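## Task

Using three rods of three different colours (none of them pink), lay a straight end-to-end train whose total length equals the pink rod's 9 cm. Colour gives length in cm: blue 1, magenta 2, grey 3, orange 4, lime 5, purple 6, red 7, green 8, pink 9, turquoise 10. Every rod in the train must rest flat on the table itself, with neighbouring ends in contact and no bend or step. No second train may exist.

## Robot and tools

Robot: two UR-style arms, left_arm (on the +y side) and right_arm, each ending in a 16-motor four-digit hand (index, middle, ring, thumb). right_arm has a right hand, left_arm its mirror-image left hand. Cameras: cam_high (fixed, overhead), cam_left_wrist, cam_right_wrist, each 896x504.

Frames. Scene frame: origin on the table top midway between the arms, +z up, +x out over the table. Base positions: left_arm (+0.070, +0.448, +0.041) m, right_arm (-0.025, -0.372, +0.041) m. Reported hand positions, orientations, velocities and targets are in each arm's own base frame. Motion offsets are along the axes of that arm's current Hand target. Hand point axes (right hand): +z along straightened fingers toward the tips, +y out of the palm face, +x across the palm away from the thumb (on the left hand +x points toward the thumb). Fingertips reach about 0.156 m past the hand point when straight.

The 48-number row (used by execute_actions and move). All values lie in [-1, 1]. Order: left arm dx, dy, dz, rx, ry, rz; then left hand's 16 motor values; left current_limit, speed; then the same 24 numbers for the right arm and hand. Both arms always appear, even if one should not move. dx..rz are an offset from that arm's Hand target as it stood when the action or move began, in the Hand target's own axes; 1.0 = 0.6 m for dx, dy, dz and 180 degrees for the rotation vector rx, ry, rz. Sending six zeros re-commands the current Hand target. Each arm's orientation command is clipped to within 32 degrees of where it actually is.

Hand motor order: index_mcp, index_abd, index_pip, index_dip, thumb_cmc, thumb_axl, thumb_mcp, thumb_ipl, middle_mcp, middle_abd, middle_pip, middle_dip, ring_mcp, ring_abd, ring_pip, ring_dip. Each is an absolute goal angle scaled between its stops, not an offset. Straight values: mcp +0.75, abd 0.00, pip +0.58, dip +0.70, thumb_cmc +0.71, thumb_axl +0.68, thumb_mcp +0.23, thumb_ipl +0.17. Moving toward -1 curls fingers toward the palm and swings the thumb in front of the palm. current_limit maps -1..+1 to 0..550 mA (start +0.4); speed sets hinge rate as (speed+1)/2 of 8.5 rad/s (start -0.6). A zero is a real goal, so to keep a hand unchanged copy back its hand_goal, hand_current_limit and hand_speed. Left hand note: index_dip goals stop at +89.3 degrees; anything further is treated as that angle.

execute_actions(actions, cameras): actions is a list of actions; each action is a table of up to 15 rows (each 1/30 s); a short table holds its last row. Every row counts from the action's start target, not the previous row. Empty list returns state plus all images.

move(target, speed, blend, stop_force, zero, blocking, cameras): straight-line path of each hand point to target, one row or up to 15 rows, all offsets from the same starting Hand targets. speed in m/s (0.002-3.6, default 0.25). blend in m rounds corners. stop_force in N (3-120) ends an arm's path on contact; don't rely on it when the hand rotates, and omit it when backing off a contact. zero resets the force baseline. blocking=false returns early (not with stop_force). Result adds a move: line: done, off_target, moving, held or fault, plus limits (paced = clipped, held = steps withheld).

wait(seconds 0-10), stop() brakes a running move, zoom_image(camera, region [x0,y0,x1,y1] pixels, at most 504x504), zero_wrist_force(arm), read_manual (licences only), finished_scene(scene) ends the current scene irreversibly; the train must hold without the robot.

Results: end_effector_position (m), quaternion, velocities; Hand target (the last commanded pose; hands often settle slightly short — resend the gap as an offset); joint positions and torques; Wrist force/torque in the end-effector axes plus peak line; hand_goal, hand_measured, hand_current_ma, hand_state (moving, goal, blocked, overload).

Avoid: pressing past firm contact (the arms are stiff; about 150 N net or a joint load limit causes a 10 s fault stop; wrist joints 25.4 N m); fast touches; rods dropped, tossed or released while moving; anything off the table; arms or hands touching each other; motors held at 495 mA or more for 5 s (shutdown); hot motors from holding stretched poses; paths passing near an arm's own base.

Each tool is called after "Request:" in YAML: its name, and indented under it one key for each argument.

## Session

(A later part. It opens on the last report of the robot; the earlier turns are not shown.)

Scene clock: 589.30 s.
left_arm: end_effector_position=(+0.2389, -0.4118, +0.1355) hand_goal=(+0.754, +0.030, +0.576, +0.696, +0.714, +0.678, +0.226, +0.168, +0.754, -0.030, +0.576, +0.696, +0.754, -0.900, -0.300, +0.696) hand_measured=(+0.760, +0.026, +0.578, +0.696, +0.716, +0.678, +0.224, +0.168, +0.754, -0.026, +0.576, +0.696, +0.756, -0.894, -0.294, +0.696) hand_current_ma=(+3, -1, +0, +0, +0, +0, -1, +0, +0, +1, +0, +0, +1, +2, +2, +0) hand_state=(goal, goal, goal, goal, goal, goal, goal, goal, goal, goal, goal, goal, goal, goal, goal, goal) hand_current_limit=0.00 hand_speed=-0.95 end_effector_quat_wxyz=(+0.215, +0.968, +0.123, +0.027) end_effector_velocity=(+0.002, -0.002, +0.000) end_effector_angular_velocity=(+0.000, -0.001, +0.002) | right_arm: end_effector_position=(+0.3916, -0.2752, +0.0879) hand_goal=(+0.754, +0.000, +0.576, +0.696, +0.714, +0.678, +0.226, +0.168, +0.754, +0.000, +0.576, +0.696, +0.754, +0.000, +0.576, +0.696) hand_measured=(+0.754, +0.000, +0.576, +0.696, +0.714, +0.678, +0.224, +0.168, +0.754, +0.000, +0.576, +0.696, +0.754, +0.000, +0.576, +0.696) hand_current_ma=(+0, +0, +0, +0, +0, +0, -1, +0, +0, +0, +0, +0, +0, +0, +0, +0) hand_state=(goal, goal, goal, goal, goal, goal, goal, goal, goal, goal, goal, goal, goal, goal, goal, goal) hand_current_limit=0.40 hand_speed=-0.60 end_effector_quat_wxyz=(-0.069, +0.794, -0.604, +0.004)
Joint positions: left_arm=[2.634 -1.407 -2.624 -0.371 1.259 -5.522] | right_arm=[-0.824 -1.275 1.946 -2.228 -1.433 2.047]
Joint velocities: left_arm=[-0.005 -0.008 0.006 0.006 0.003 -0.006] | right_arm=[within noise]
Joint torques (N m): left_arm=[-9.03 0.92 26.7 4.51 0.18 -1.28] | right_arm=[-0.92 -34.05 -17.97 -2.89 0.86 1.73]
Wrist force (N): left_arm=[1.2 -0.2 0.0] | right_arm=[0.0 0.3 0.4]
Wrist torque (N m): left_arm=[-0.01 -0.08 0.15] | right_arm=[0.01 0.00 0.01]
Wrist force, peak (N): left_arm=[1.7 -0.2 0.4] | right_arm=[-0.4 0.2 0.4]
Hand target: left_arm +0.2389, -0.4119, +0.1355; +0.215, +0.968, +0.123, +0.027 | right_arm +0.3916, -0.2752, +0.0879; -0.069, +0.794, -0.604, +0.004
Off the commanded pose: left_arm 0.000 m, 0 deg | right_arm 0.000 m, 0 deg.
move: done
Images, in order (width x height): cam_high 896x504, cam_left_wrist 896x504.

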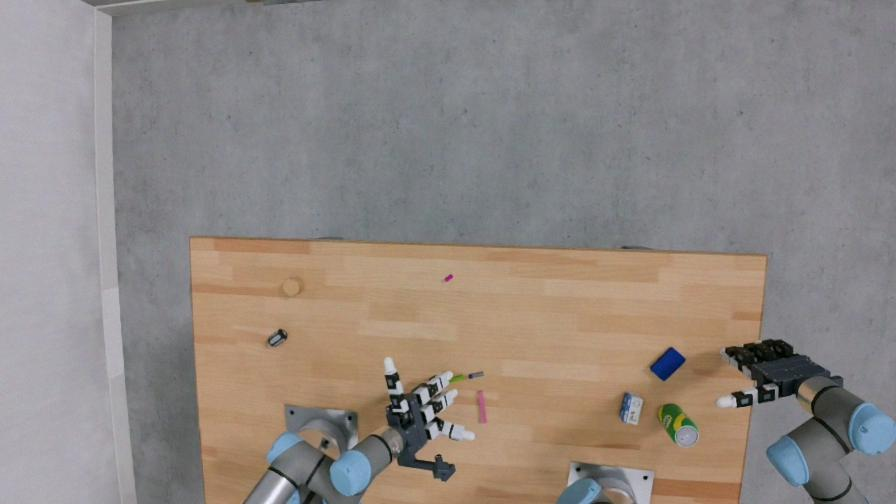

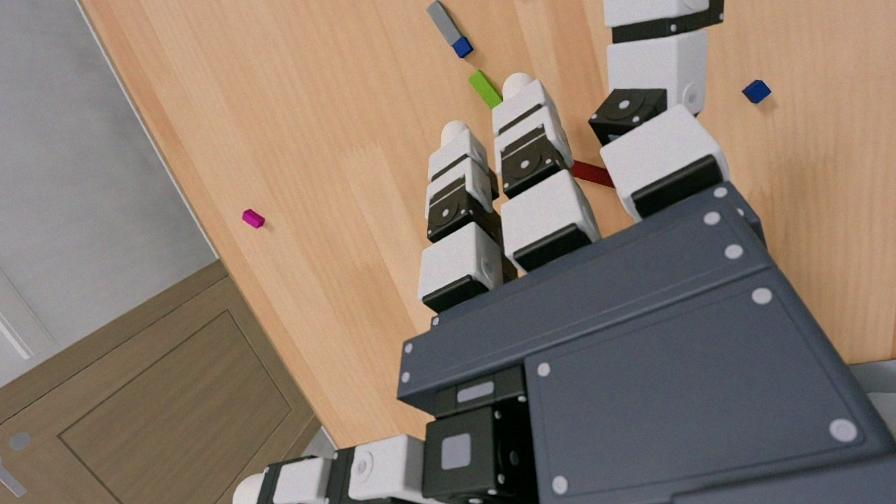

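Request:
move:
  target: [0.0018, -0.0115, 0.0295, 0, 0.0115, -0.0247, 0.754, 0.03, 0.576, 0.696, 0.714, 0.678, 0.226, 0.168, 0.754, -0.03, 0.576, 0.696, 0.754, -0.9, -0.3, 0.696, 0.0, -0.95, 0, 0, 0, 0, 0, 0, 0.754, 0, 0.576, 0.696, 0.714, 0.678, 0.226, 0.168, 0.754, 0, 0.576, 0.696, 0.754, 0, 0.576, 0.696, 0.4, -0.6]
  speed: 0.05
  cameras: ["cam_high", "cam_left_wrist"]

Request:
zoom_image:
  camera: "cam_left_wrist"
  region: [400, 0, 560, 160]

Request:
zoom_image:
  camera: "cam_high"
  region: [420, 340, 500, 420]

Scene clock: 623.97 s.
left_arm: end_effector_position=(+0.2401, -0.4128, +0.1164) hand_goal=(+0.754, +0.030, +0.576, +0.696, +0.714, +0.678, +0.226, +0.168, +0.754, -0.030, +0.576, +0.696, +0.754, -0.900, -0.300, +0.696) hand_measured=(+0.760, +0.026, +0.578, +0.696, +0.716, +0.678, +0.224, +0.168, +0.754, -0.026, +0.576, +0.696, +0.756, -0.894, -0.294, +0.696) hand_current_ma=(+3, -1, +0, +0, +0, +0, -1, +0, +0, +1, +0, +0, +1, +2, +2, +0) hand_state=(goal, goal, goal, goal, goal, goal, goal, goal, goal, goal, goal, goal, goal, goal, goal, goal) hand_current_limit=0.00 hand_speed=-0.95 end_effector_quat_wxyz=(+0.213, +0.962, +0.165, +0.036) | right_arm: end_effector_position=(+0.3916, -0.2752, +0.0879) hand_goal=(+0.754, +0.000, +0.576, +0.696, +0.714, +0.678, +0.226, +0.168, +0.754, +0.000, +0.576, +0.696, +0.754, +0.000, +0.576, +0.696) hand_measured=(+0.754, +0.000, +0.576, +0.696, +0.714, +0.678, +0.224, +0.168, +0.754, +0.000, +0.576, +0.696, +0.754, +0.000, +0.576, +0.696) hand_current_ma=(+0, +0, +0, +0, +0, +0, -1, +0, +0, +0, +0, +0, +0, +0, +0, +0) hand_state=(goal, goal, goal, goal, goal, goal, goal, goal, goal, goal, goal, goal, goal, goal, goal, goal) hand_current_limit=0.40 hand_speed=-0.60 end_effector_quat_wxyz=(-0.069, +0.794, -0.604, +0.004)
Joint positions: left_arm=[2.588 -1.497 -2.653 -0.216 1.302 -5.652] | right_arm=[-0.824 -1.275 1.946 -2.228 -1.433 2.047]
Joint torques (N m): left_arm=[9.03 15.5 22.38 1.34 -1.93 1.5] | right_arm=[-0.83 -34.84 -18.49 -3.2 0.91 1.92]
Wrist force (N): left_arm=[1.2 -0.4 0.2] | right_arm=[0.1 0.0 0.4]
Wrist torque (N m): left_arm=[-0.04 -0.06 0.11] | right_arm=[-0.02 -0.01 0.00]
Wrist force, peak (N): left_arm=[1.4 -0.5 -0.1] | right_arm=[-0.1 0.2 0.6]
Hand target: left_arm +0.2402, -0.4128, +0.1166; +0.213, +0.962, +0.165, +0.036 | right_arm +0.3916, -0.2752, +0.0879; -0.069, +0.794, -0.604, +0.004
Off the commanded pose: left_arm 0.000 m, 0 deg | right_arm 0.000 m, 0 deg.
move: done
Images, in order (width x height): cam_high 896x504, cam_left_wrist 896x504.

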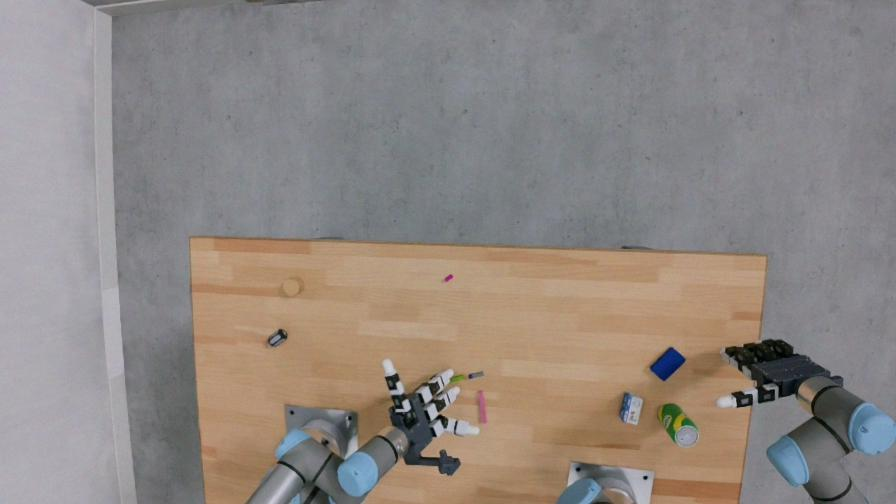

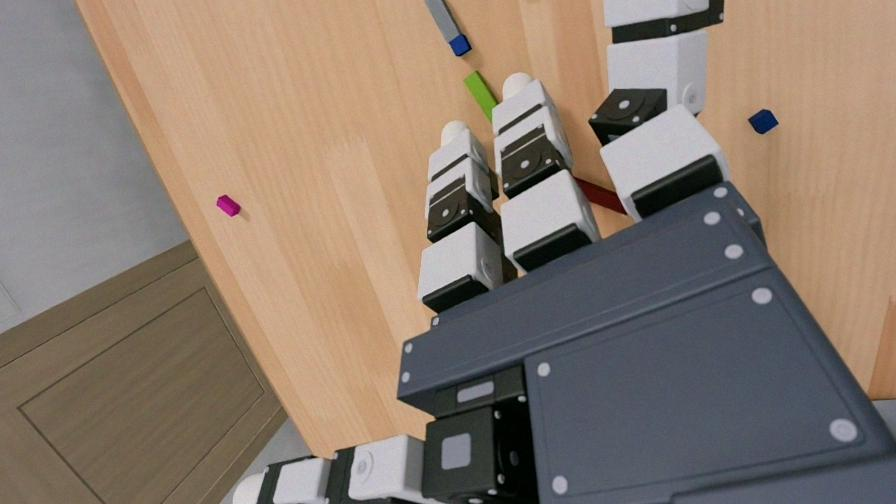

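Scaled by 3.150.

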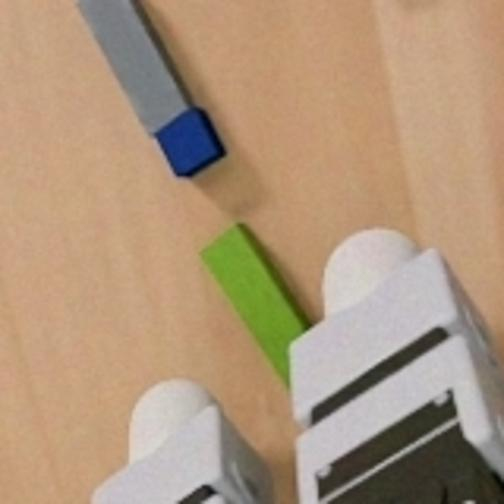

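Scaled by 6.300.

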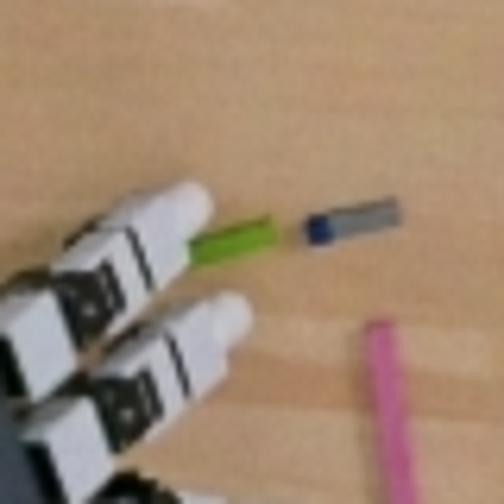

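Request:
move:
  target:
    - [0, -0.0075, 0.016, 0, 0, 0, 0.754, 0.03, 0.576, 0.696, 0.714, 0.678, 0.226, 0.168, 0.754, -0.03, 0.576, 0.696, 0.754, -0.9, -0.3, 0.696, 0.0, -0.95, 0, 0, 0, 0, 0, 0, 0.754, 0, 0.576, 0.696, 0.714, 0.678, 0.226, 0.168, 0.754, 0, 0.576, 0.696, 0.754, 0, 0.576, 0.696, 0.4, -0.6]
    - [0, -0.0075, 0.016, 0, 0, 0, 0.754, -0.18, 0.576, 0.696, 0.714, 0.678, 0.226, 0.168, 0.754, 0.18, 0.576, 0.696, 0.754, -0.9, -0.3, 0.696, 0.0, -0.95, 0, 0, 0, 0, 0, 0, 0.754, 0, 0.576, 0.696, 0.714, 0.678, 0.226, 0.168, 0.754, 0, 0.576, 0.696, 0.754, 0, 0.576, 0.696, 0.4, -0.6]
  speed: 0.03
  cameras: ["cam_high", "cam_left_wrist"]

Request:
wait:
  seconds: 0.5
  cameras: ["cam_left_wrist"]

Request:
zoom_image:
  camera: "cam_left_wrist"
  region: [400, 0, 560, 160]

Scene clock: 635.50 s.
left_arm: end_effector_position=(+0.2402, -0.4128, +0.1060) hand_goal=(+0.754, -0.180, +0.576, +0.696, +0.714, +0.678, +0.226, +0.168, +0.754, +0.180, +0.576, +0.696, +0.754, -0.900, -0.300, +0.696) hand_measured=(+0.760, -0.086, +0.578, +0.696, +0.716, +0.678, +0.224, +0.168, +0.754, +0.088, +0.576, +0.696, +0.756, -0.894, -0.294, +0.696) hand_current_ma=(+3, +57, +0, +0, +0, +0, -1, +0, +0, -53, +0, +0, +1, +2, +2, +0) hand_state=(goal, moving, goal, goal, goal, goal, goal, goal, goal, moving, goal, goal, goal, goal, goal, goal) hand_current_limit=0.00 hand_speed=-0.95 end_effector_quat_wxyz=(+0.213, +0.962, +0.165, +0.036) | right_arm: end_effector_position=(+0.3916, -0.2752, +0.0879) hand_goal=(+0.754, +0.000, +0.576, +0.696, +0.714, +0.678, +0.226, +0.168, +0.754, +0.000, +0.576, +0.696, +0.754, +0.000, +0.576, +0.696) hand_measured=(+0.754, +0.000, +0.576, +0.696, +0.714, +0.678, +0.224, +0.168, +0.754, +0.000, +0.576, +0.696, +0.754, +0.000, +0.576, +0.696) hand_current_ma=(+0, +0, +0, +0, +0, +0, -1, +0, +0, +0, +0, +0, +0, +0, +0, +0) hand_state=(goal, goal, goal, goal, goal, goal, goal, goal, goal, goal, goal, goal, goal, goal, goal, goal) hand_current_limit=0.40 hand_speed=-0.60 end_effector_quat_wxyz=(-0.069, +0.794, -0.604, +0.004)
Joint positions: left_arm=[2.588 -1.543 -2.664 -0.158 1.302 -5.652] | right_arm=[-0.824 -1.275 1.946 -2.228 -1.433 2.047]
Joint torques (N m): left_arm=[-1.81 17.76 23.18 1.36 -1.84 -0.68] | right_arm=[-0.55 -35.44 -17.86 -2.99 1.1 1.96]
Wrist force (N): left_arm=[1.2 -0.3 0.1] | right_arm=[-0.2 0.2 0.1]
Wrist torque (N m): left_arm=[-0.02 -0.08 0.12] | right_arm=[0.02 0.02 -0.01]
Wrist force, peak (N): left_arm=[1.6 -0.2 0.2] | right_arm=[-0.2 0.3 0.5]
Hand target: left_arm +0.2402, -0.4128, +0.1060; +0.213, +0.962, +0.165, +0.036 | right_arm +0.3916, -0.2752, +0.0879; -0.069, +0.794, -0.604, +0.004
Off the commanded pose: left_arm 0.000 m, 0 deg | right_arm 0.000 m, 0 deg.
move: done
Images, in order (width x height): cam_high 896x504, cam_left_wrist 896x504.

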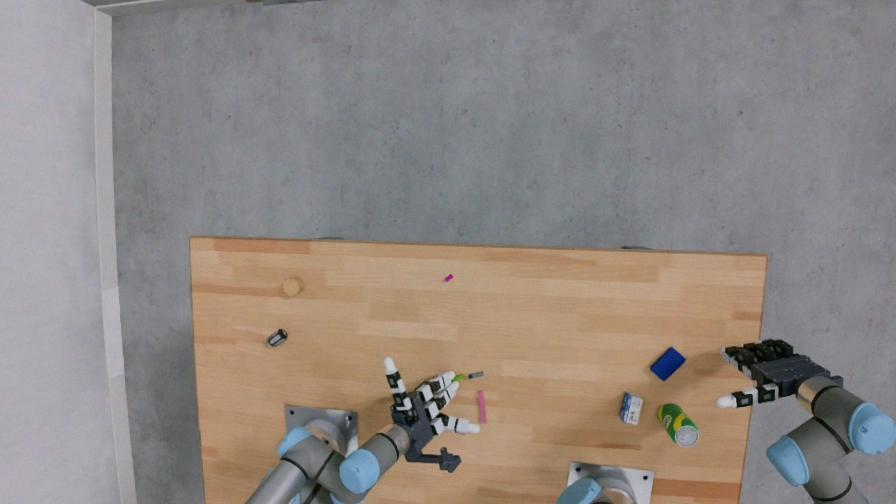

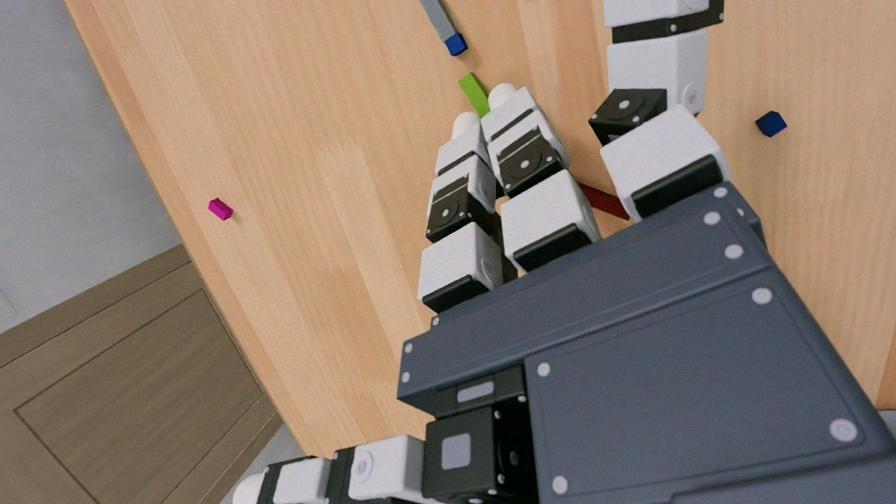

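Scene clock: 636.00 s.
left_arm: end_effector_position=(+0.2402, -0.4128, +0.1060) hand_goal=(+0.754, -0.180, +0.576, +0.696, +0.714, +0.678, +0.226, +0.168, +0.754, +0.180, +0.576, +0.696, +0.754, -0.900, -0.300, +0.696) hand_measured=(+0.760, -0.088, +0.578, +0.696, +0.716, +0.678, +0.224, +0.168, +0.754, +0.092, +0.576, +0.696, +0.756, -0.894, -0.294, +0.696) hand_current_ma=(+3, +170, +0, +0, +0, +0, -1, +0, +0, -159, +0, +0, +1, +2, +2, +0) hand_state=(goal, blocked, goal, goal, goal, goal, goal, goal, goal, blocked, goal, goal, goal, goal, goal, goal) hand_current_limit=0.00 hand_speed=-0.95 end_effector_quat_wxyz=(+0.213, +0.962, +0.165, +0.036) | right_arm: end_effector_position=(+0.3916, -0.2752, +0.0879) hand_goal=(+0.754, +0.000, +0.576, +0.696, +0.714, +0.678, +0.226, +0.168, +0.754, +0.000, +0.576, +0.696, +0.754, +0.000, +0.576, +0.696) hand_measured=(+0.754, +0.000, +0.576, +0.696, +0.714, +0.678, +0.224, +0.168, +0.754, +0.000, +0.576, +0.696, +0.754, +0.000, +0.576, +0.696) hand_current_ma=(+0, +0, +0, +0, +0, +0, -1, +0, +0, +0, +0, +0, +0, +0, +0, +0) hand_state=(goal, goal, goal, goal, goal, goal, goal, goal, goal, goal, goal, goal, goal, goal, goal, goal) hand_current_limit=0.40 hand_speed=-0.60 end_effector_quat_wxyz=(-0.069, +0.794, -0.604, +0.004)
Joint positions: left_arm=[2.588 -1.543 -2.664 -0.158 1.302 -5.652] | right_arm=[-0.824 -1.275 1.946 -2.228 -1.433 2.047]
Joint torques (N m): left_arm=[-6.53 17.75 23.14 1.21 -1.75 -0.51] | right_arm=[-0.44 -35.21 -17.72 -2.94 0.93 1.97]
Wrist force (N): left_arm=[1.0 -0.4 0.2] | right_arm=[-0.2 0.0 0.2]
Wrist torque (N m): left_arm=[-0.03 -0.05 0.10] | right_arm=[-0.01 0.02 -0.02]
Wrist force, peak (N): left_arm=[1.3 -0.4 0.2] | right_arm=[0.0 0.3 0.3]
Hand target: left_arm +0.2402, -0.4128, +0.1060; +0.213, +0.962, +0.165, +0.036 | right_arm +0.3916, -0.2752, +0.0879; -0.069, +0.794, -0.604, +0.004
Off the commanded pose: left_arm 0.000 m, 0 deg | right_arm 0.000 m, 0 deg.
wait: 0.50 s; at rest by 0.17 s
Images, in order (width x height): cam_left_wrist 896x504.

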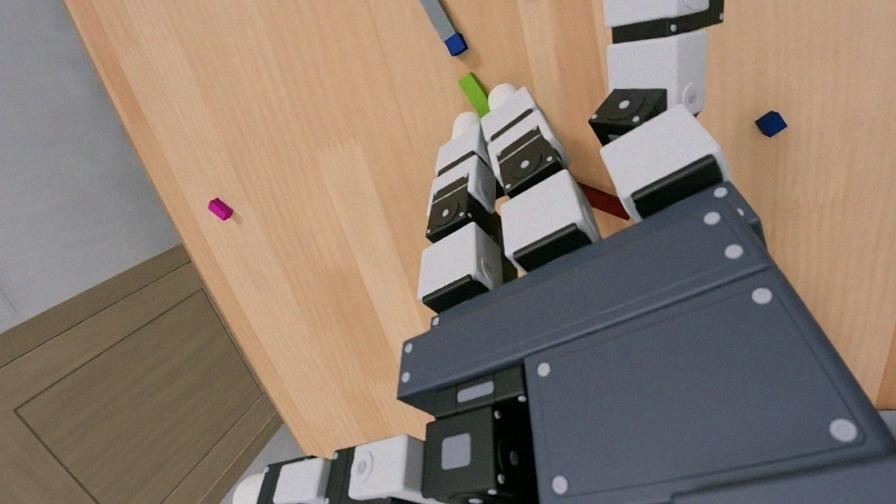

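Scaled by 3.150.

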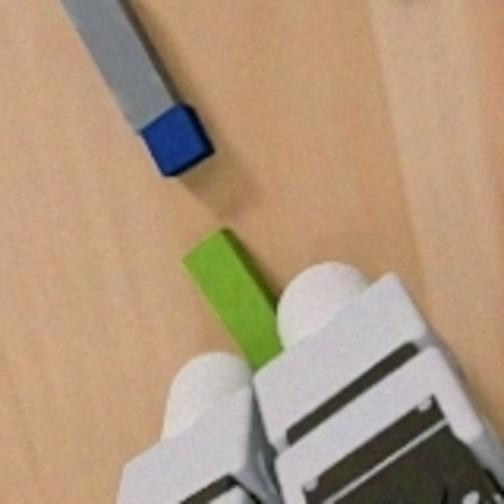

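Request:
move:
  target: [-0.01, 0.0175, 0.0082, 0, -0.0082, 0.0176, 0.754, -0.18, 0.576, 0.696, 0.714, 0.678, 0.226, 0.168, 0.754, 0.18, 0.576, 0.696, 0.754, -0.9, -0.3, 0.696, 0.0, -0.95, 0, 0, 0, 0, 0, 0, 0.754, 0, 0.576, 0.696, 0.714, 0.678, 0.226, 0.168, 0.754, 0, 0.576, 0.696, 0.754, 0, 0.576, 0.696, 0.4, -0.6]
  speed: 0.03
  cameras: ["cam_high", "cam_left_wrist"]

Request:
zoom_image:
  camera: "cam_left_wrist"
  region: [410, 0, 530, 120]

Request:
zoom_image:
  camera: "cam_high"
  region: [420, 340, 500, 420]

Scene clock: 657.33 s.
left_arm: end_effector_position=(+0.2384, -0.4258, +0.1060) hand_goal=(+0.754, -0.180, +0.576, +0.696, +0.714, +0.678, +0.226, +0.168, +0.754, +0.180, +0.576, +0.696, +0.754, -0.900, -0.300, +0.696) hand_measured=(+0.760, -0.088, +0.578, +0.696, +0.716, +0.678, +0.224, +0.168, +0.754, +0.092, +0.576, +0.696, +0.756, -0.894, -0.294, +0.696) hand_current_ma=(+3, +170, +0, +0, +0, +0, -1, +0, +0, -159, +0, +0, +1, +2, +2, +0) hand_state=(goal, blocked, goal, goal, goal, goal, goal, goal, goal, blocked, goal, goal, goal, goal, goal, goal) hand_current_limit=0.00 hand_speed=-0.95 end_effector_quat_wxyz=(+0.214, +0.967, +0.135, +0.030) | right_arm: end_effector_position=(+0.3916, -0.2752, +0.0879) hand_goal=(+0.754, +0.000, +0.576, +0.696, +0.714, +0.678, +0.226, +0.168, +0.754, +0.000, +0.576, +0.696, +0.754, +0.000, +0.576, +0.696) hand_measured=(+0.754, +0.000, +0.576, +0.696, +0.714, +0.678, +0.224, +0.168, +0.754, +0.000, +0.576, +0.696, +0.754, +0.000, +0.576, +0.696) hand_current_ma=(+0, +0, +0, +0, +0, +0, -1, +0, +0, +0, +0, +0, +0, +0, +0, +0) hand_state=(goal, goal, goal, goal, goal, goal, goal, goal, goal, goal, goal, goal, goal, goal, goal, goal) hand_current_limit=0.40 hand_speed=-0.60 end_effector_quat_wxyz=(-0.069, +0.794, -0.604, +0.004)
Joint positions: left_arm=[2.578 -1.567 -2.635 -0.177 1.285 -5.602] | right_arm=[-0.824 -1.275 1.946 -2.228 -1.433 2.047]
Joint torques (N m): left_arm=[-1.01 17.48 9.37 3.13 -0.51 -0.82] | right_arm=[-0.42 -35.31 -17.84 -2.93 1.02 2.11]
Wrist force (N): left_arm=[1.2 -0.1 0.3] | right_arm=[0.2 0.1 0.1]
Wrist torque (N m): left_arm=[-0.01 -0.08 0.07] | right_arm=[0.02 -0.02 0.01]
Wrist force, peak (N): left_arm=[1.5 -0.7 0.2] | right_arm=[-0.1 0.3 0.5]
Hand target: left_arm +0.2384, -0.4257, +0.1059; +0.214, +0.967, +0.135, +0.030 | right_arm +0.3916, -0.2752, +0.0879; -0.069, +0.794, -0.604, +0.004
Off the commanded pose: left_arm 0.000 m, 0 deg | right_arm 0.000 m, 0 deg.
move: done
Images, in order (width x height): cam_high 896x504, cam_left_wrist 896x504.

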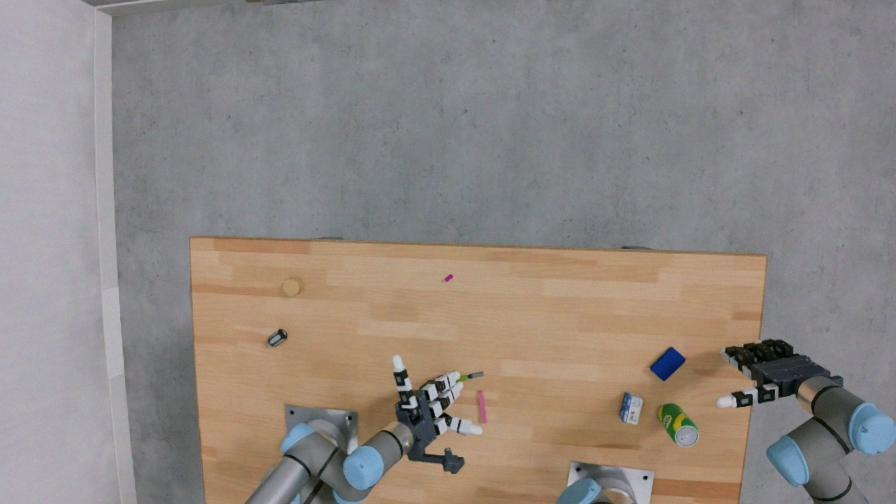

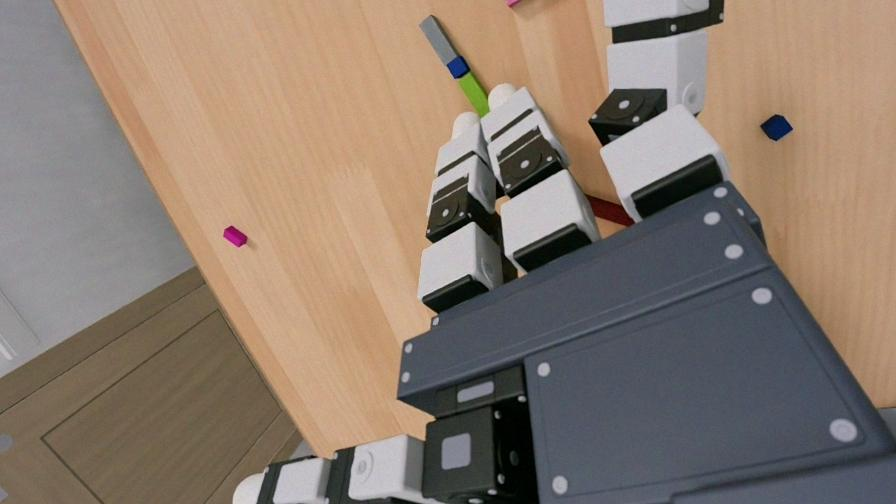

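Scaled by 4.200.

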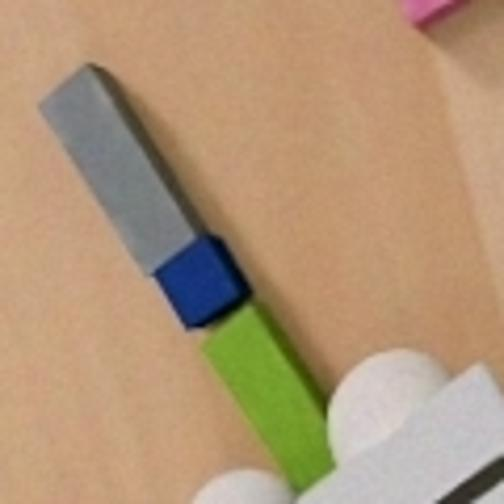

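Scaled by 6.300.

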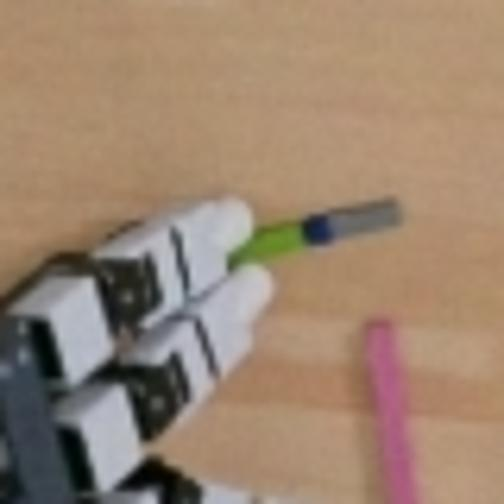

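Request:
move:
  target: [0.0012, 0.0068, 0.0032, 0, 0, 0, 0.754, -0.18, 0.576, 0.696, 0.714, 0.678, 0.226, 0.168, 0.754, 0.18, 0.576, 0.696, 0.754, -0.9, -0.3, 0.696, 0.0, -0.95, 0, 0, 0, 0, 0, 0, 0.754, 0, 0.576, 0.696, 0.714, 0.678, 0.226, 0.168, 0.754, 0, 0.576, 0.696, 0.754, 0, 0.576, 0.696, 0.4, -0.6]
  speed: 0.01
  cameras: ["cam_high", "cam_left_wrist"]

Request:
zoom_image:
  camera: "cam_left_wrist"
  region: [410, 0, 530, 120]

Scene clock: 666.87 s.
left_arm: end_effector_position=(+0.2404, -0.4300, +0.1059) hand_goal=(+0.754, -0.180, +0.576, +0.696, +0.714, +0.678, +0.226, +0.168, +0.754, +0.180, +0.576, +0.696, +0.754, -0.900, -0.300, +0.696) hand_measured=(+0.760, -0.088, +0.578, +0.696, +0.716, +0.678, +0.224, +0.168, +0.754, +0.092, +0.576, +0.696, +0.756, -0.894, -0.294, +0.696) hand_current_ma=(+3, +170, +0, +0, +0, +0, -1, +0, +0, -159, +0, +0, +1, +2, +2, +0) hand_state=(goal, blocked, goal, goal, goal, goal, goal, goal, goal, blocked, goal, goal, goal, goal, goal, goal) hand_current_limit=0.00 hand_speed=-0.95 end_effector_quat_wxyz=(+0.214, +0.967, +0.135, +0.030) | right_arm: end_effector_position=(+0.3916, -0.2752, +0.0879) hand_goal=(+0.754, +0.000, +0.576, +0.696, +0.714, +0.678, +0.226, +0.168, +0.754, +0.000, +0.576, +0.696, +0.754, +0.000, +0.576, +0.696) hand_measured=(+0.754, +0.000, +0.576, +0.696, +0.714, +0.678, +0.224, +0.168, +0.754, +0.000, +0.576, +0.696, +0.754, +0.000, +0.576, +0.696) hand_current_ma=(+0, +0, +0, +0, +0, +0, -1, +0, +0, +0, +0, +0, +0, +0, +0, +0) hand_state=(goal, goal, goal, goal, goal, goal, goal, goal, goal, goal, goal, goal, goal, goal, goal, goal) hand_current_limit=0.40 hand_speed=-0.60 end_effector_quat_wxyz=(-0.069, +0.794, -0.604, +0.004)
Joint positions: left_arm=[2.569 -1.58 -2.623 -0.173 1.288 -5.611] | right_arm=[-0.824 -1.275 1.946 -2.228 -1.433 2.047]
Joint torques (N m): left_arm=[0.82 16.81 12.58 4.03 0.23 -0.16] | right_arm=[-0.79 -34.47 -18.15 -3.13 1.05 2.22]
Wrist force (N): left_arm=[1.4 -0.4 0.0] | right_arm=[-0.1 0.4 0.3]
Wrist torque (N m): left_arm=[-0.02 -0.11 0.24] | right_arm=[0.03 0.00 0.00]
Wrist force, peak (N): left_arm=[1.5 -0.5 -0.2] | right_arm=[-0.3 0.2 0.5]
Hand target: left_arm +0.2404, -0.4299, +0.1059; +0.214, +0.967, +0.135, +0.030 | right_arm +0.3916, -0.2752, +0.0879; -0.069, +0.794, -0.604, +0.004
Off the commanded pose: left_arm 0.000 m, 0 deg | right_arm 0.000 m, 0 deg.
move: done
Images, in order (width x height): cam_high 896x504, cam_left_wrist 896x504.

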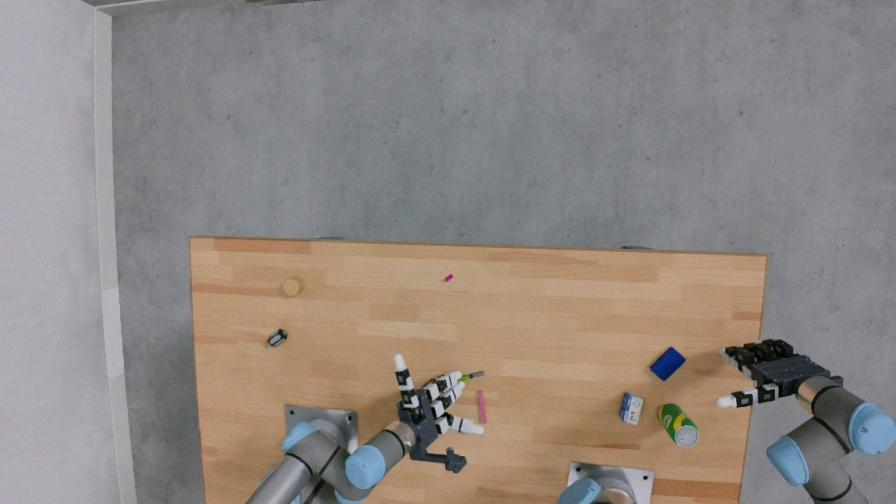

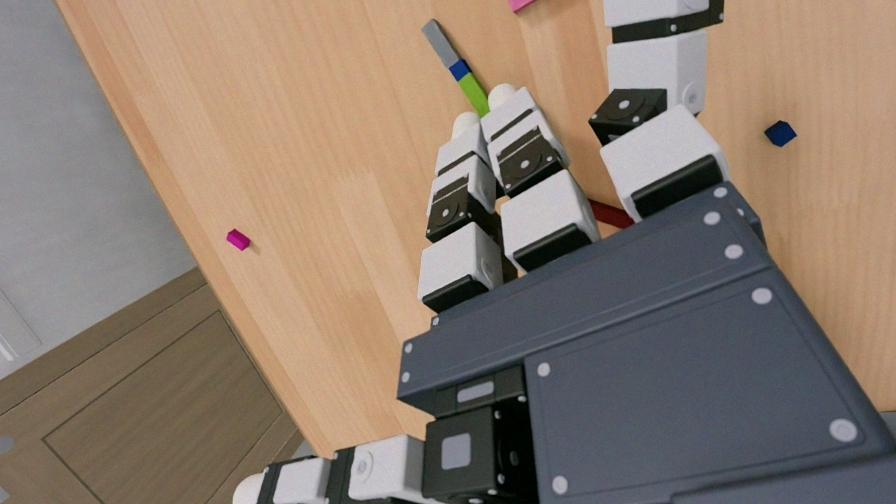

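Scaled by 4.200.

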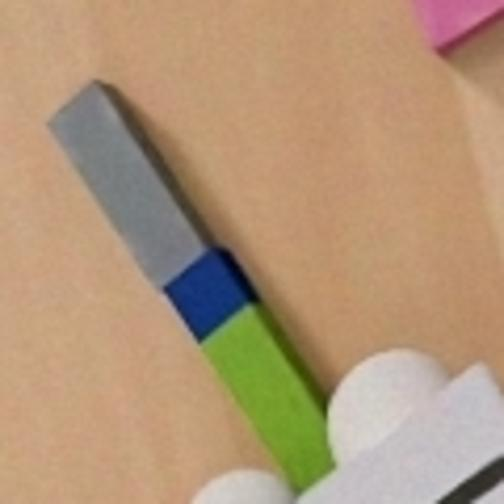

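Request:
zoom_image:
  camera: "cam_left_wrist"
  region: [415, 10, 495, 110]

Scaled by 5.040.

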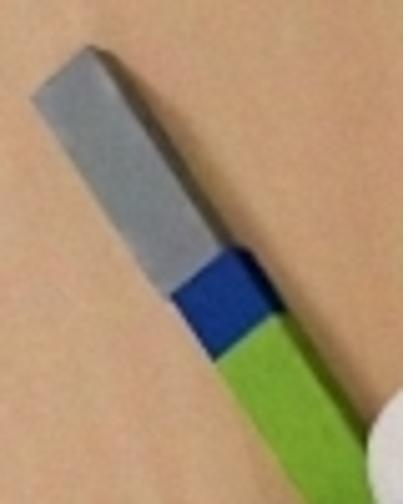

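Request:
move:
  target: [0, 0, 0, 0, 0, 0, 0.754, 0.03, 0.576, 0.696, 0.714, 0.678, 0.226, 0.168, 0.754, -0.03, 0.576, 0.696, 0.754, -0.9, -0.3, 0.696, 0.0, -0.95, 0, 0, 0, 0, 0, 0, 0.754, 0, 0.576, 0.696, 0.714, 0.678, 0.226, 0.168, 0.754, 0, 0.576, 0.696, 0.754, 0, 0.576, 0.696, 0.4, -0.6]
  speed: 0.02

Request:
wait:
  seconds: 0.6
  cameras: ["cam_left_wrist"]

Request:
zoom_image:
  camera: "cam_left_wrist"
  region: [415, 10, 495, 110]

Request:
move:
  target: [0, 0.0423, -0.0906, 0, 0, 0, 0.754, 0.03, 0.576, 0.696, 0.714, 0.678, 0.226, 0.168, 0.754, -0.03, 0.576, 0.696, 0.754, -0.9, -0.3, 0.696, 0.0, -0.95, 0, 0, 0, 0, 0, 0, 0.754, 0, 0.576, 0.696, 0.714, 0.678, 0.226, 0.168, 0.754, 0, 0.576, 0.696, 0.754, 0, 0.576, 0.696, 0.4, -0.6]
  speed: 0.08
  cameras: ["cam_high", "cam_left_wrist"]

Request:
zoom_image:
  camera: "cam_left_wrist"
  region: [410, 10, 530, 130]

Request:
zoom_image:
  camera: "cam_high"
  region: [420, 340, 500, 420]

Scene clock: 697.93 s.
left_arm: end_effector_position=(+0.2404, -0.4299, +0.1059) hand_goal=(+0.754, +0.030, +0.576, +0.696, +0.714, +0.678, +0.226, +0.168, +0.754, -0.030, +0.576, +0.696, +0.754, -0.900, -0.300, +0.696) hand_measured=(+0.760, +0.026, +0.578, +0.696, +0.716, +0.678, +0.224, +0.168, +0.754, -0.026, +0.576, +0.696, +0.756, -0.894, -0.294, +0.696) hand_current_ma=(+3, -1, +0, +0, +0, +0, -1, +0, +0, +1, +0, +0, +1, +2, +2, +0) hand_state=(goal, goal, goal, goal, goal, goal, goal, goal, goal, goal, goal, goal, goal, goal, goal, goal) hand_current_limit=0.00 hand_speed=-0.95 end_effector_quat_wxyz=(+0.214, +0.967, +0.135, +0.030) | right_arm: end_effector_position=(+0.3916, -0.2752, +0.0879) hand_goal=(+0.754, +0.000, +0.576, +0.696, +0.714, +0.678, +0.226, +0.168, +0.754, +0.000, +0.576, +0.696, +0.754, +0.000, +0.576, +0.696) hand_measured=(+0.754, +0.000, +0.576, +0.696, +0.714, +0.678, +0.224, +0.168, +0.754, +0.000, +0.576, +0.696, +0.754, +0.000, +0.576, +0.696) hand_current_ma=(+0, +0, +0, +0, +0, +0, -1, +0, +0, +0, +0, +0, +0, +0, +0, +0) hand_state=(goal, goal, goal, goal, goal, goal, goal, goal, goal, goal, goal, goal, goal, goal, goal, goal) hand_current_limit=0.40 hand_speed=-0.60 end_effector_quat_wxyz=(-0.069, +0.794, -0.604, +0.004)
Joint positions: left_arm=[2.569 -1.579 -2.623 -0.173 1.288 -5.611] | right_arm=[-0.824 -1.275 1.946 -2.228 -1.433 2.047]
Joint torques (N m): left_arm=[9.35 18.5 7.64 1.31 -0.78 1.15] | right_arm=[-0.67 -35.47 -17.34 -3.15 0.91 2.37]
Wrist force (N): left_arm=[1.3 -0.3 0.0] | right_arm=[0.0 0.1 0.1]
Wrist torque (N m): left_arm=[-0.01 -0.09 0.22] | right_arm=[0.01 0.00 0.01]
Wrist force, peak (N): left_arm=[1.6 -0.6 0.2] | right_arm=[-0.3 0.3 0.5]
Hand target: left_arm +0.2404, -0.4299, +0.1059; +0.214, +0.967, +0.135, +0.030 | right_arm +0.3916, -0.2752, +0.0879; -0.069, +0.794, -0.604, +0.004
Off the commanded pose: left_arm 0.000 m, 0 deg | right_arm 0.000 m, 0 deg.
move: done

Scene clock: 698.53 s.
left_arm: end_effector_position=(+0.2404, -0.4299, +0.1059) hand_goal=(+0.754, +0.030, +0.576, +0.696, +0.714, +0.678, +0.226, +0.168, +0.754, -0.030, +0.576, +0.696, +0.754, -0.900, -0.300, +0.696) hand_measured=(+0.760, +0.026, +0.578, +0.696, +0.716, +0.678, +0.224, +0.168, +0.754, -0.026, +0.576, +0.696, +0.756, -0.894, -0.294, +0.696) hand_current_ma=(+3, -1, +0, +0, +0, +0, -1, +0, +0, +1, +0, +0, +1, +2, +2, +0) hand_state=(goal, goal, goal, goal, goal, goal, goal, goal, goal, goal, goal, goal, goal, goal, goal, goal) hand_current_limit=0.00 hand_speed=-0.95 end_effector_quat_wxyz=(+0.214, +0.967, +0.135, +0.030) | right_arm: end_effector_position=(+0.3916, -0.2752, +0.0879) hand_goal=(+0.754, +0.000, +0.576, +0.696, +0.714, +0.678, +0.226, +0.168, +0.754, +0.000, +0.576, +0.696, +0.754, +0.000, +0.576, +0.696) hand_measured=(+0.754, +0.000, +0.576, +0.696, +0.714, +0.678, +0.224, +0.168, +0.754, +0.000, +0.576, +0.696, +0.754, +0.000, +0.576, +0.696) hand_current_ma=(+0, +0, +0, +0, +0, +0, -1, +0, +0, +0, +0, +0, +0, +0, +0, +0) hand_state=(goal, goal, goal, goal, goal, goal, goal, goal, goal, goal, goal, goal, goal, goal, goal, goal) hand_current_limit=0.40 hand_speed=-0.60 end_effector_quat_wxyz=(-0.069, +0.794, -0.604, +0.004)
Joint positions: left_arm=[2.569 -1.579 -2.623 -0.173 1.288 -5.611] | right_arm=[-0.824 -1.275 1.946 -2.228 -1.433 2.047]
Joint torques (N m): left_arm=[9.6 20.05 6.1 1.13 -0.79 1.17] | right_arm=[-1.01 -35.33 -16.64 -3.16 1.01 2.2]
Wrist force (N): left_arm=[1.4 -0.2 -0.2] | right_arm=[-0.1 0.1 -0.1]
Wrist torque (N m): left_arm=[0.00 -0.11 0.24] | right_arm=[0.02 0.02 0.00]
Wrist force, peak (N): left_arm=[1.6 -0.4 -0.1] | right_arm=[-0.3 0.3 0.3]
Hand target: left_arm +0.2404, -0.4299, +0.1059; +0.214, +0.967, +0.135, +0.030 | right_arm +0.3916, -0.2752, +0.0879; -0.069, +0.794, -0.604, +0.004
Off the commanded pose: left_arm 0.000 m, 0 deg | right_arm 0.000 m, 0 deg.
wait: 0.60 s; at rest by 0.17 s
Images, in order (width x height): cam_left_wrist 896x504.

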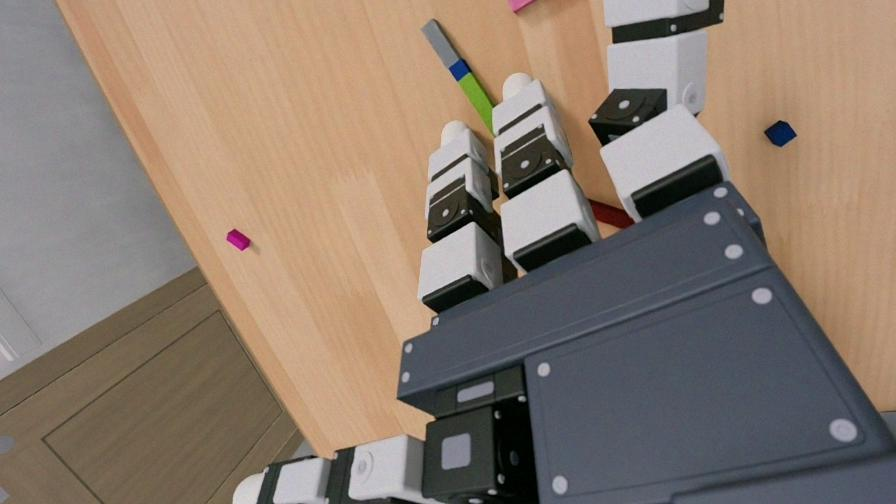

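Scaled by 5.040.

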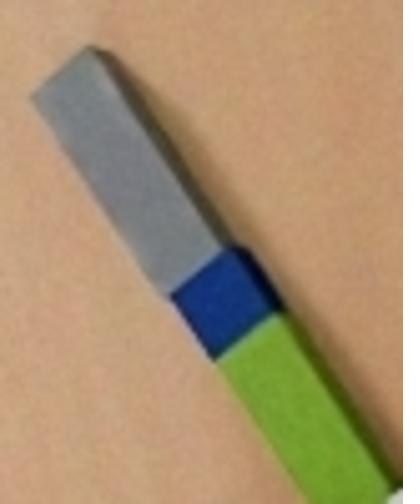

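Scene clock: 699.73 s.
left_arm: end_effector_position=(+0.2404, -0.4299, +0.1660) hand_goal=(+0.754, +0.030, +0.576, +0.696, +0.714, +0.678, +0.226, +0.168, +0.754, -0.030, +0.576, +0.696, +0.754, -0.900, -0.300, +0.696) hand_measured=(+0.760, +0.026, +0.578, +0.696, +0.716, +0.678, +0.224, +0.168, +0.754, -0.026, +0.576, +0.696, +0.756, -0.894, -0.294, +0.696) hand_current_ma=(+3, -1, +0, +0, +0, +0, -1, +0, +0, +1, +0, +0, +1, +2, +2, +0) hand_state=(goal, goal, goal, goal, goal, goal, goal, goal, goal, goal, goal, goal, goal, goal, goal, goal) hand_current_limit=0.00 hand_speed=-0.95 end_effector_quat_wxyz=(+0.214, +0.967, +0.135, +0.030) | right_arm: end_effector_position=(+0.3916, -0.2752, +0.0879) hand_goal=(+0.754, +0.000, +0.576, +0.696, +0.714, +0.678, +0.226, +0.168, +0.754, +0.000, +0.576, +0.696, +0.754, +0.000, +0.576, +0.696) hand_measured=(+0.754, +0.000, +0.576, +0.696, +0.714, +0.678, +0.224, +0.168, +0.754, +0.000, +0.576, +0.696, +0.754, +0.000, +0.576, +0.696) hand_current_ma=(+0, +0, +0, +0, +0, +0, -1, +0, +0, +0, +0, +0, +0, +0, +0, +0) hand_state=(goal, goal, goal, goal, goal, goal, goal, goal, goal, goal, goal, goal, goal, goal, goal, goal) hand_current_limit=0.40 hand_speed=-0.60 end_effector_quat_wxyz=(-0.069, +0.794, -0.604, +0.004)
Joint positions: left_arm=[2.569 -1.367 -2.546 -0.462 1.288 -5.611] | right_arm=[-0.824 -1.275 1.946 -2.228 -1.433 2.047]
Joint torques (N m): left_arm=[9.26 11.5 11.72 2.29 0.07 1.22] | right_arm=[-0.56 -34.39 -17.7 -3.11 1.08 2.14]
Wrist force (N): left_arm=[1.1 -0.3 0.2] | right_arm=[-0.2 0.1 0.3]
Wrist torque (N m): left_arm=[-0.04 -0.03 0.17] | right_arm=[0.00 0.02 -0.02]
Wrist force, peak (N): left_arm=[1.2 -0.7 0.9] | right_arm=[0.0 0.2 0.5]
Hand target: left_arm +0.2404, -0.4299, +0.1659; +0.214, +0.967, +0.135, +0.030 | right_arm +0.3916, -0.2752, +0.0879; -0.069, +0.794, -0.604, +0.004
Off the commanded pose: left_arm 0.000 m, 0 deg | right_arm 0.000 m, 0 deg.
move: done
Images, in order (width x height): cam_high 896x504, cam_left_wrist 896x504.

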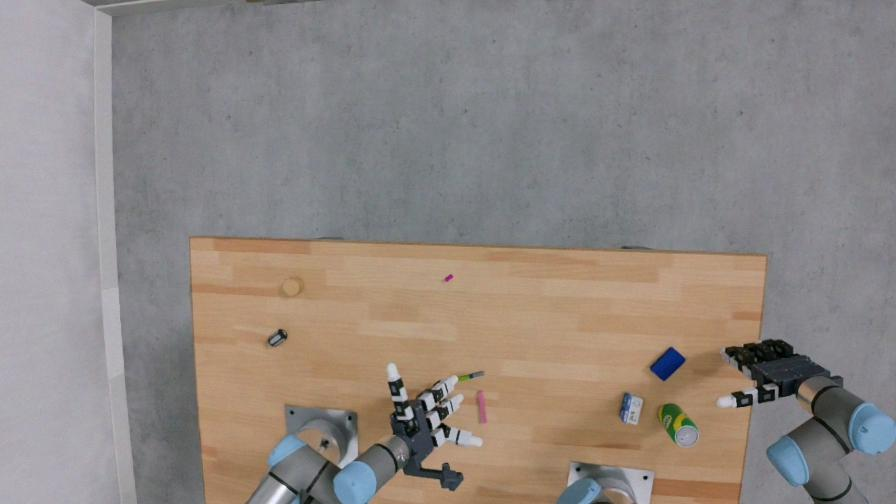

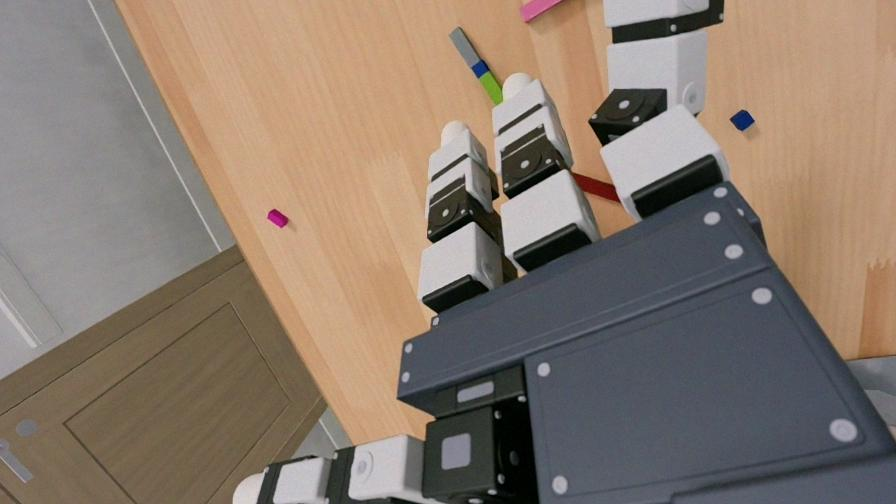

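Scaled by 4.200.

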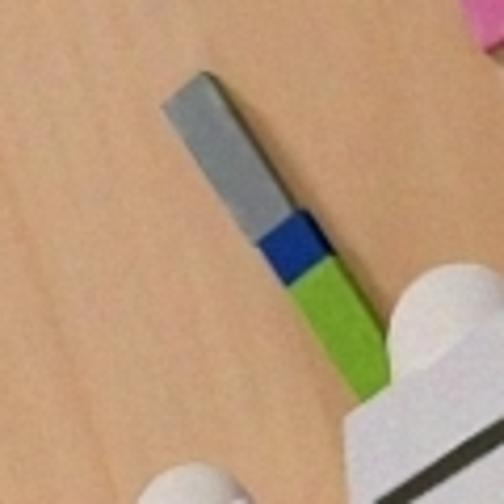

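Scaled by 6.300.

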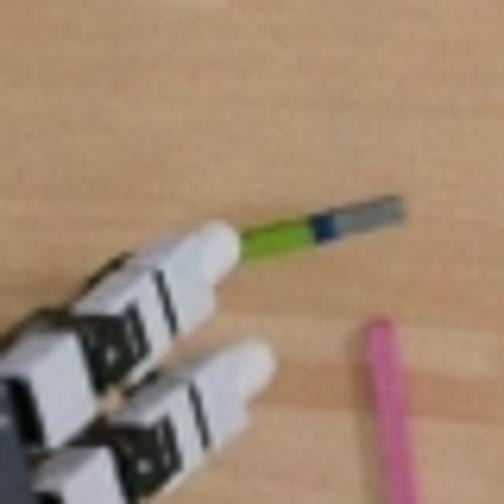

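Request:
move:
  target:
    - [0.0457, -0.0748, -0.2187, 0, 0, 0, 0.754, 0.03, 0.576, 0.696, 0.714, 0.678, 0.226, 0.168, 0.754, -0.03, 0.576, 0.696, 0.754, -0.9, -0.3, 0.696, 0.0, -0.6, -0.0321, -0.0477, -0.4127, 0, 0, 0, 0.754, 0, 0.576, 0.696, 0.714, 0.678, 0.226, 0.168, 0.754, 0, 0.576, 0.696, 0.754, 0, 0.576, 0.696, 0.0, -0.6]
    - [0.0457, -0.0748, -0.2187, 0, 0, 0, 0.754, 0.03, 0.576, 0.696, 0.714, 0.678, 0.226, 0.168, 0.754, -0.03, 0.576, 0.696, 0.754, -0.9, -0.3, 0.696, 0.0, -0.6, -0.7268, -0.194, -0.1735, -0.0638, -0.1037, 0.7206, 0.754, 0, 0.576, 0.696, 0.714, 0.678, 0.226, 0.168, 0.754, 0, 0.576, 0.696, 0.754, -0.9, -0.3, 0.696, 0.0, -0.6]
  speed: 0.25
  cameras: ["all"]

Scene clock: 737.17 s.
left_arm: end_effector_position=(+0.2405, -0.3299, +0.2659) hand_goal=(+0.754, +0.030, +0.576, +0.696, +0.714, +0.678, +0.226, +0.168, +0.754, -0.030, +0.576, +0.696, +0.754, -0.900, -0.300, +0.696) hand_measured=(+0.760, +0.026, +0.578, +0.696, +0.716, +0.678, +0.224, +0.168, +0.756, -0.026, +0.576, +0.696, +0.756, -0.894, -0.294, +0.696) hand_current_ma=(+3, -1, +0, +0, +0, +0, -1, +0, +0, +1, +0, +0, +1, +2, +2, +0) hand_state=(goal, goal, goal, goal, goal, goal, goal, goal, goal, goal, goal, goal, goal, goal, goal, goal) hand_current_limit=0.00 hand_speed=-0.60 end_effector_quat_wxyz=(+0.214, +0.967, +0.135, +0.030) | right_arm: end_effector_position=(+0.3760, +0.1628, +0.2376) hand_goal=(+0.754, +0.000, +0.576, +0.696, +0.714, +0.678, +0.226, +0.168, +0.754, +0.000, +0.576, +0.696, +0.754, -0.900, -0.300, +0.696) hand_measured=(+0.754, +0.000, +0.576, +0.696, +0.716, +0.678, +0.224, +0.168, +0.754, +0.000, +0.576, +0.696, +0.756, -0.890, -0.294, +0.696) hand_current_ma=(+0, +0, +0, +0, +0, +0, -2, +0, +0, +0, +0, +0, +1, +6, +4, +0) hand_state=(goal, goal, goal, goal, goal, goal, goal, goal, goal, goal, goal, goal, goal, goal, goal, goal) hand_current_limit=0.00 hand_speed=-0.60 end_effector_quat_wxyz=(+0.047, +0.211, +0.953, +0.211)
Joint positions: left_arm=[2.951 -0.835 -2.46 -1.211 1.184 -5.221] | right_arm=[-0.439 -2.134 2.424 -1.86 -1.135 4.71]
Joint torques (N m): left_arm=[3.67 -2.31 17.62 3.74 0.38 -0.84] | right_arm=[-12.55 12.73 -31.04 -3.79 2.55 2.76]
Wrist force (N): left_arm=[1.0 -0.5 0.2] | right_arm=[-0.4 0.0 -0.1]
Wrist torque (N m): left_arm=[-0.04 -0.05 0.19] | right_arm=[0.00 0.13 0.14]
Wrist force, peak (N): left_arm=[1.5 -0.8 -1.2] | right_arm=[0.2 0.4 2.7]
Hand target: left_arm +0.2405, -0.3299, +0.2659; +0.214, +0.967, +0.135, +0.030 | right_arm +0.3760, +0.1628, +0.2376; +0.047, +0.211, +0.953, +0.211
Off the commanded pose: left_arm 0.000 m, 0 deg | right_arm 0.000 m, 0 deg.
move: done

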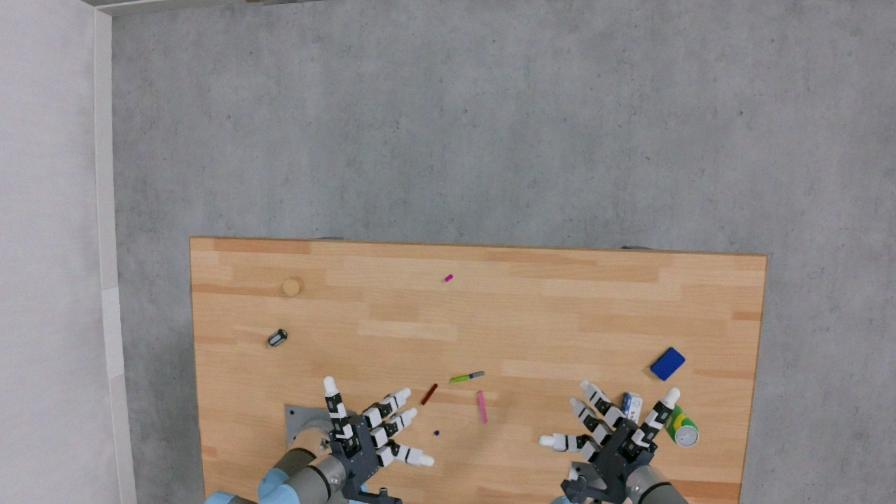

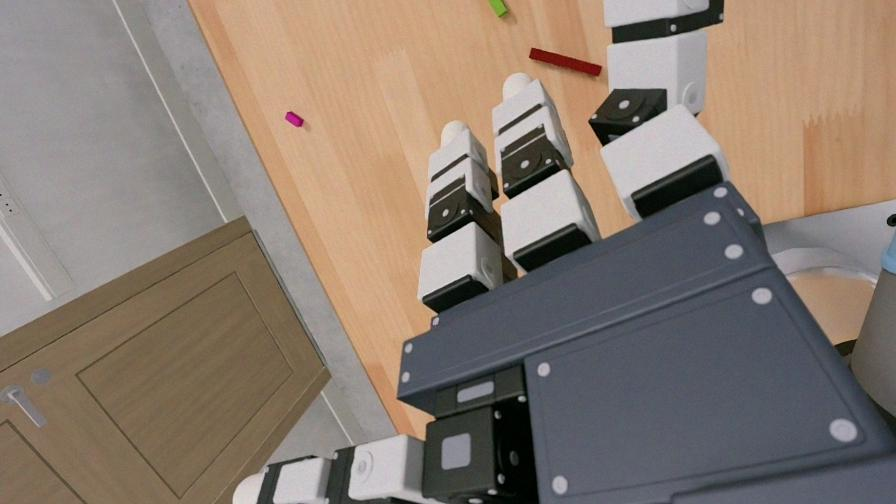

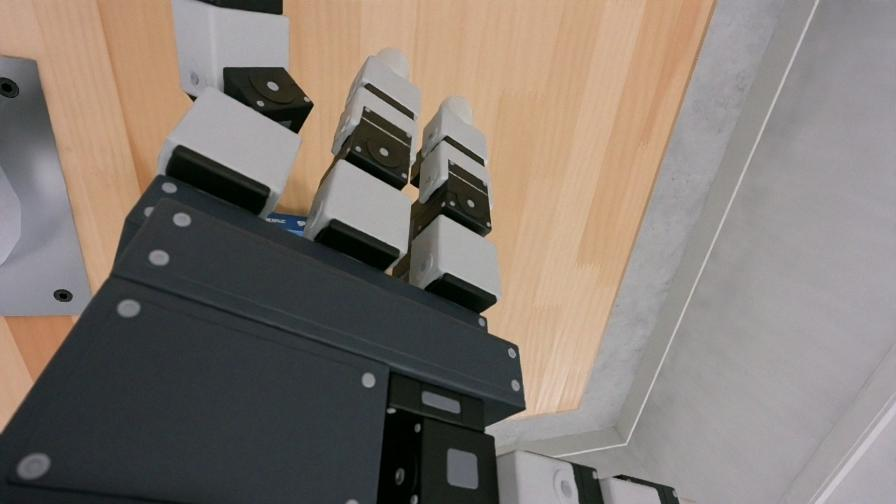

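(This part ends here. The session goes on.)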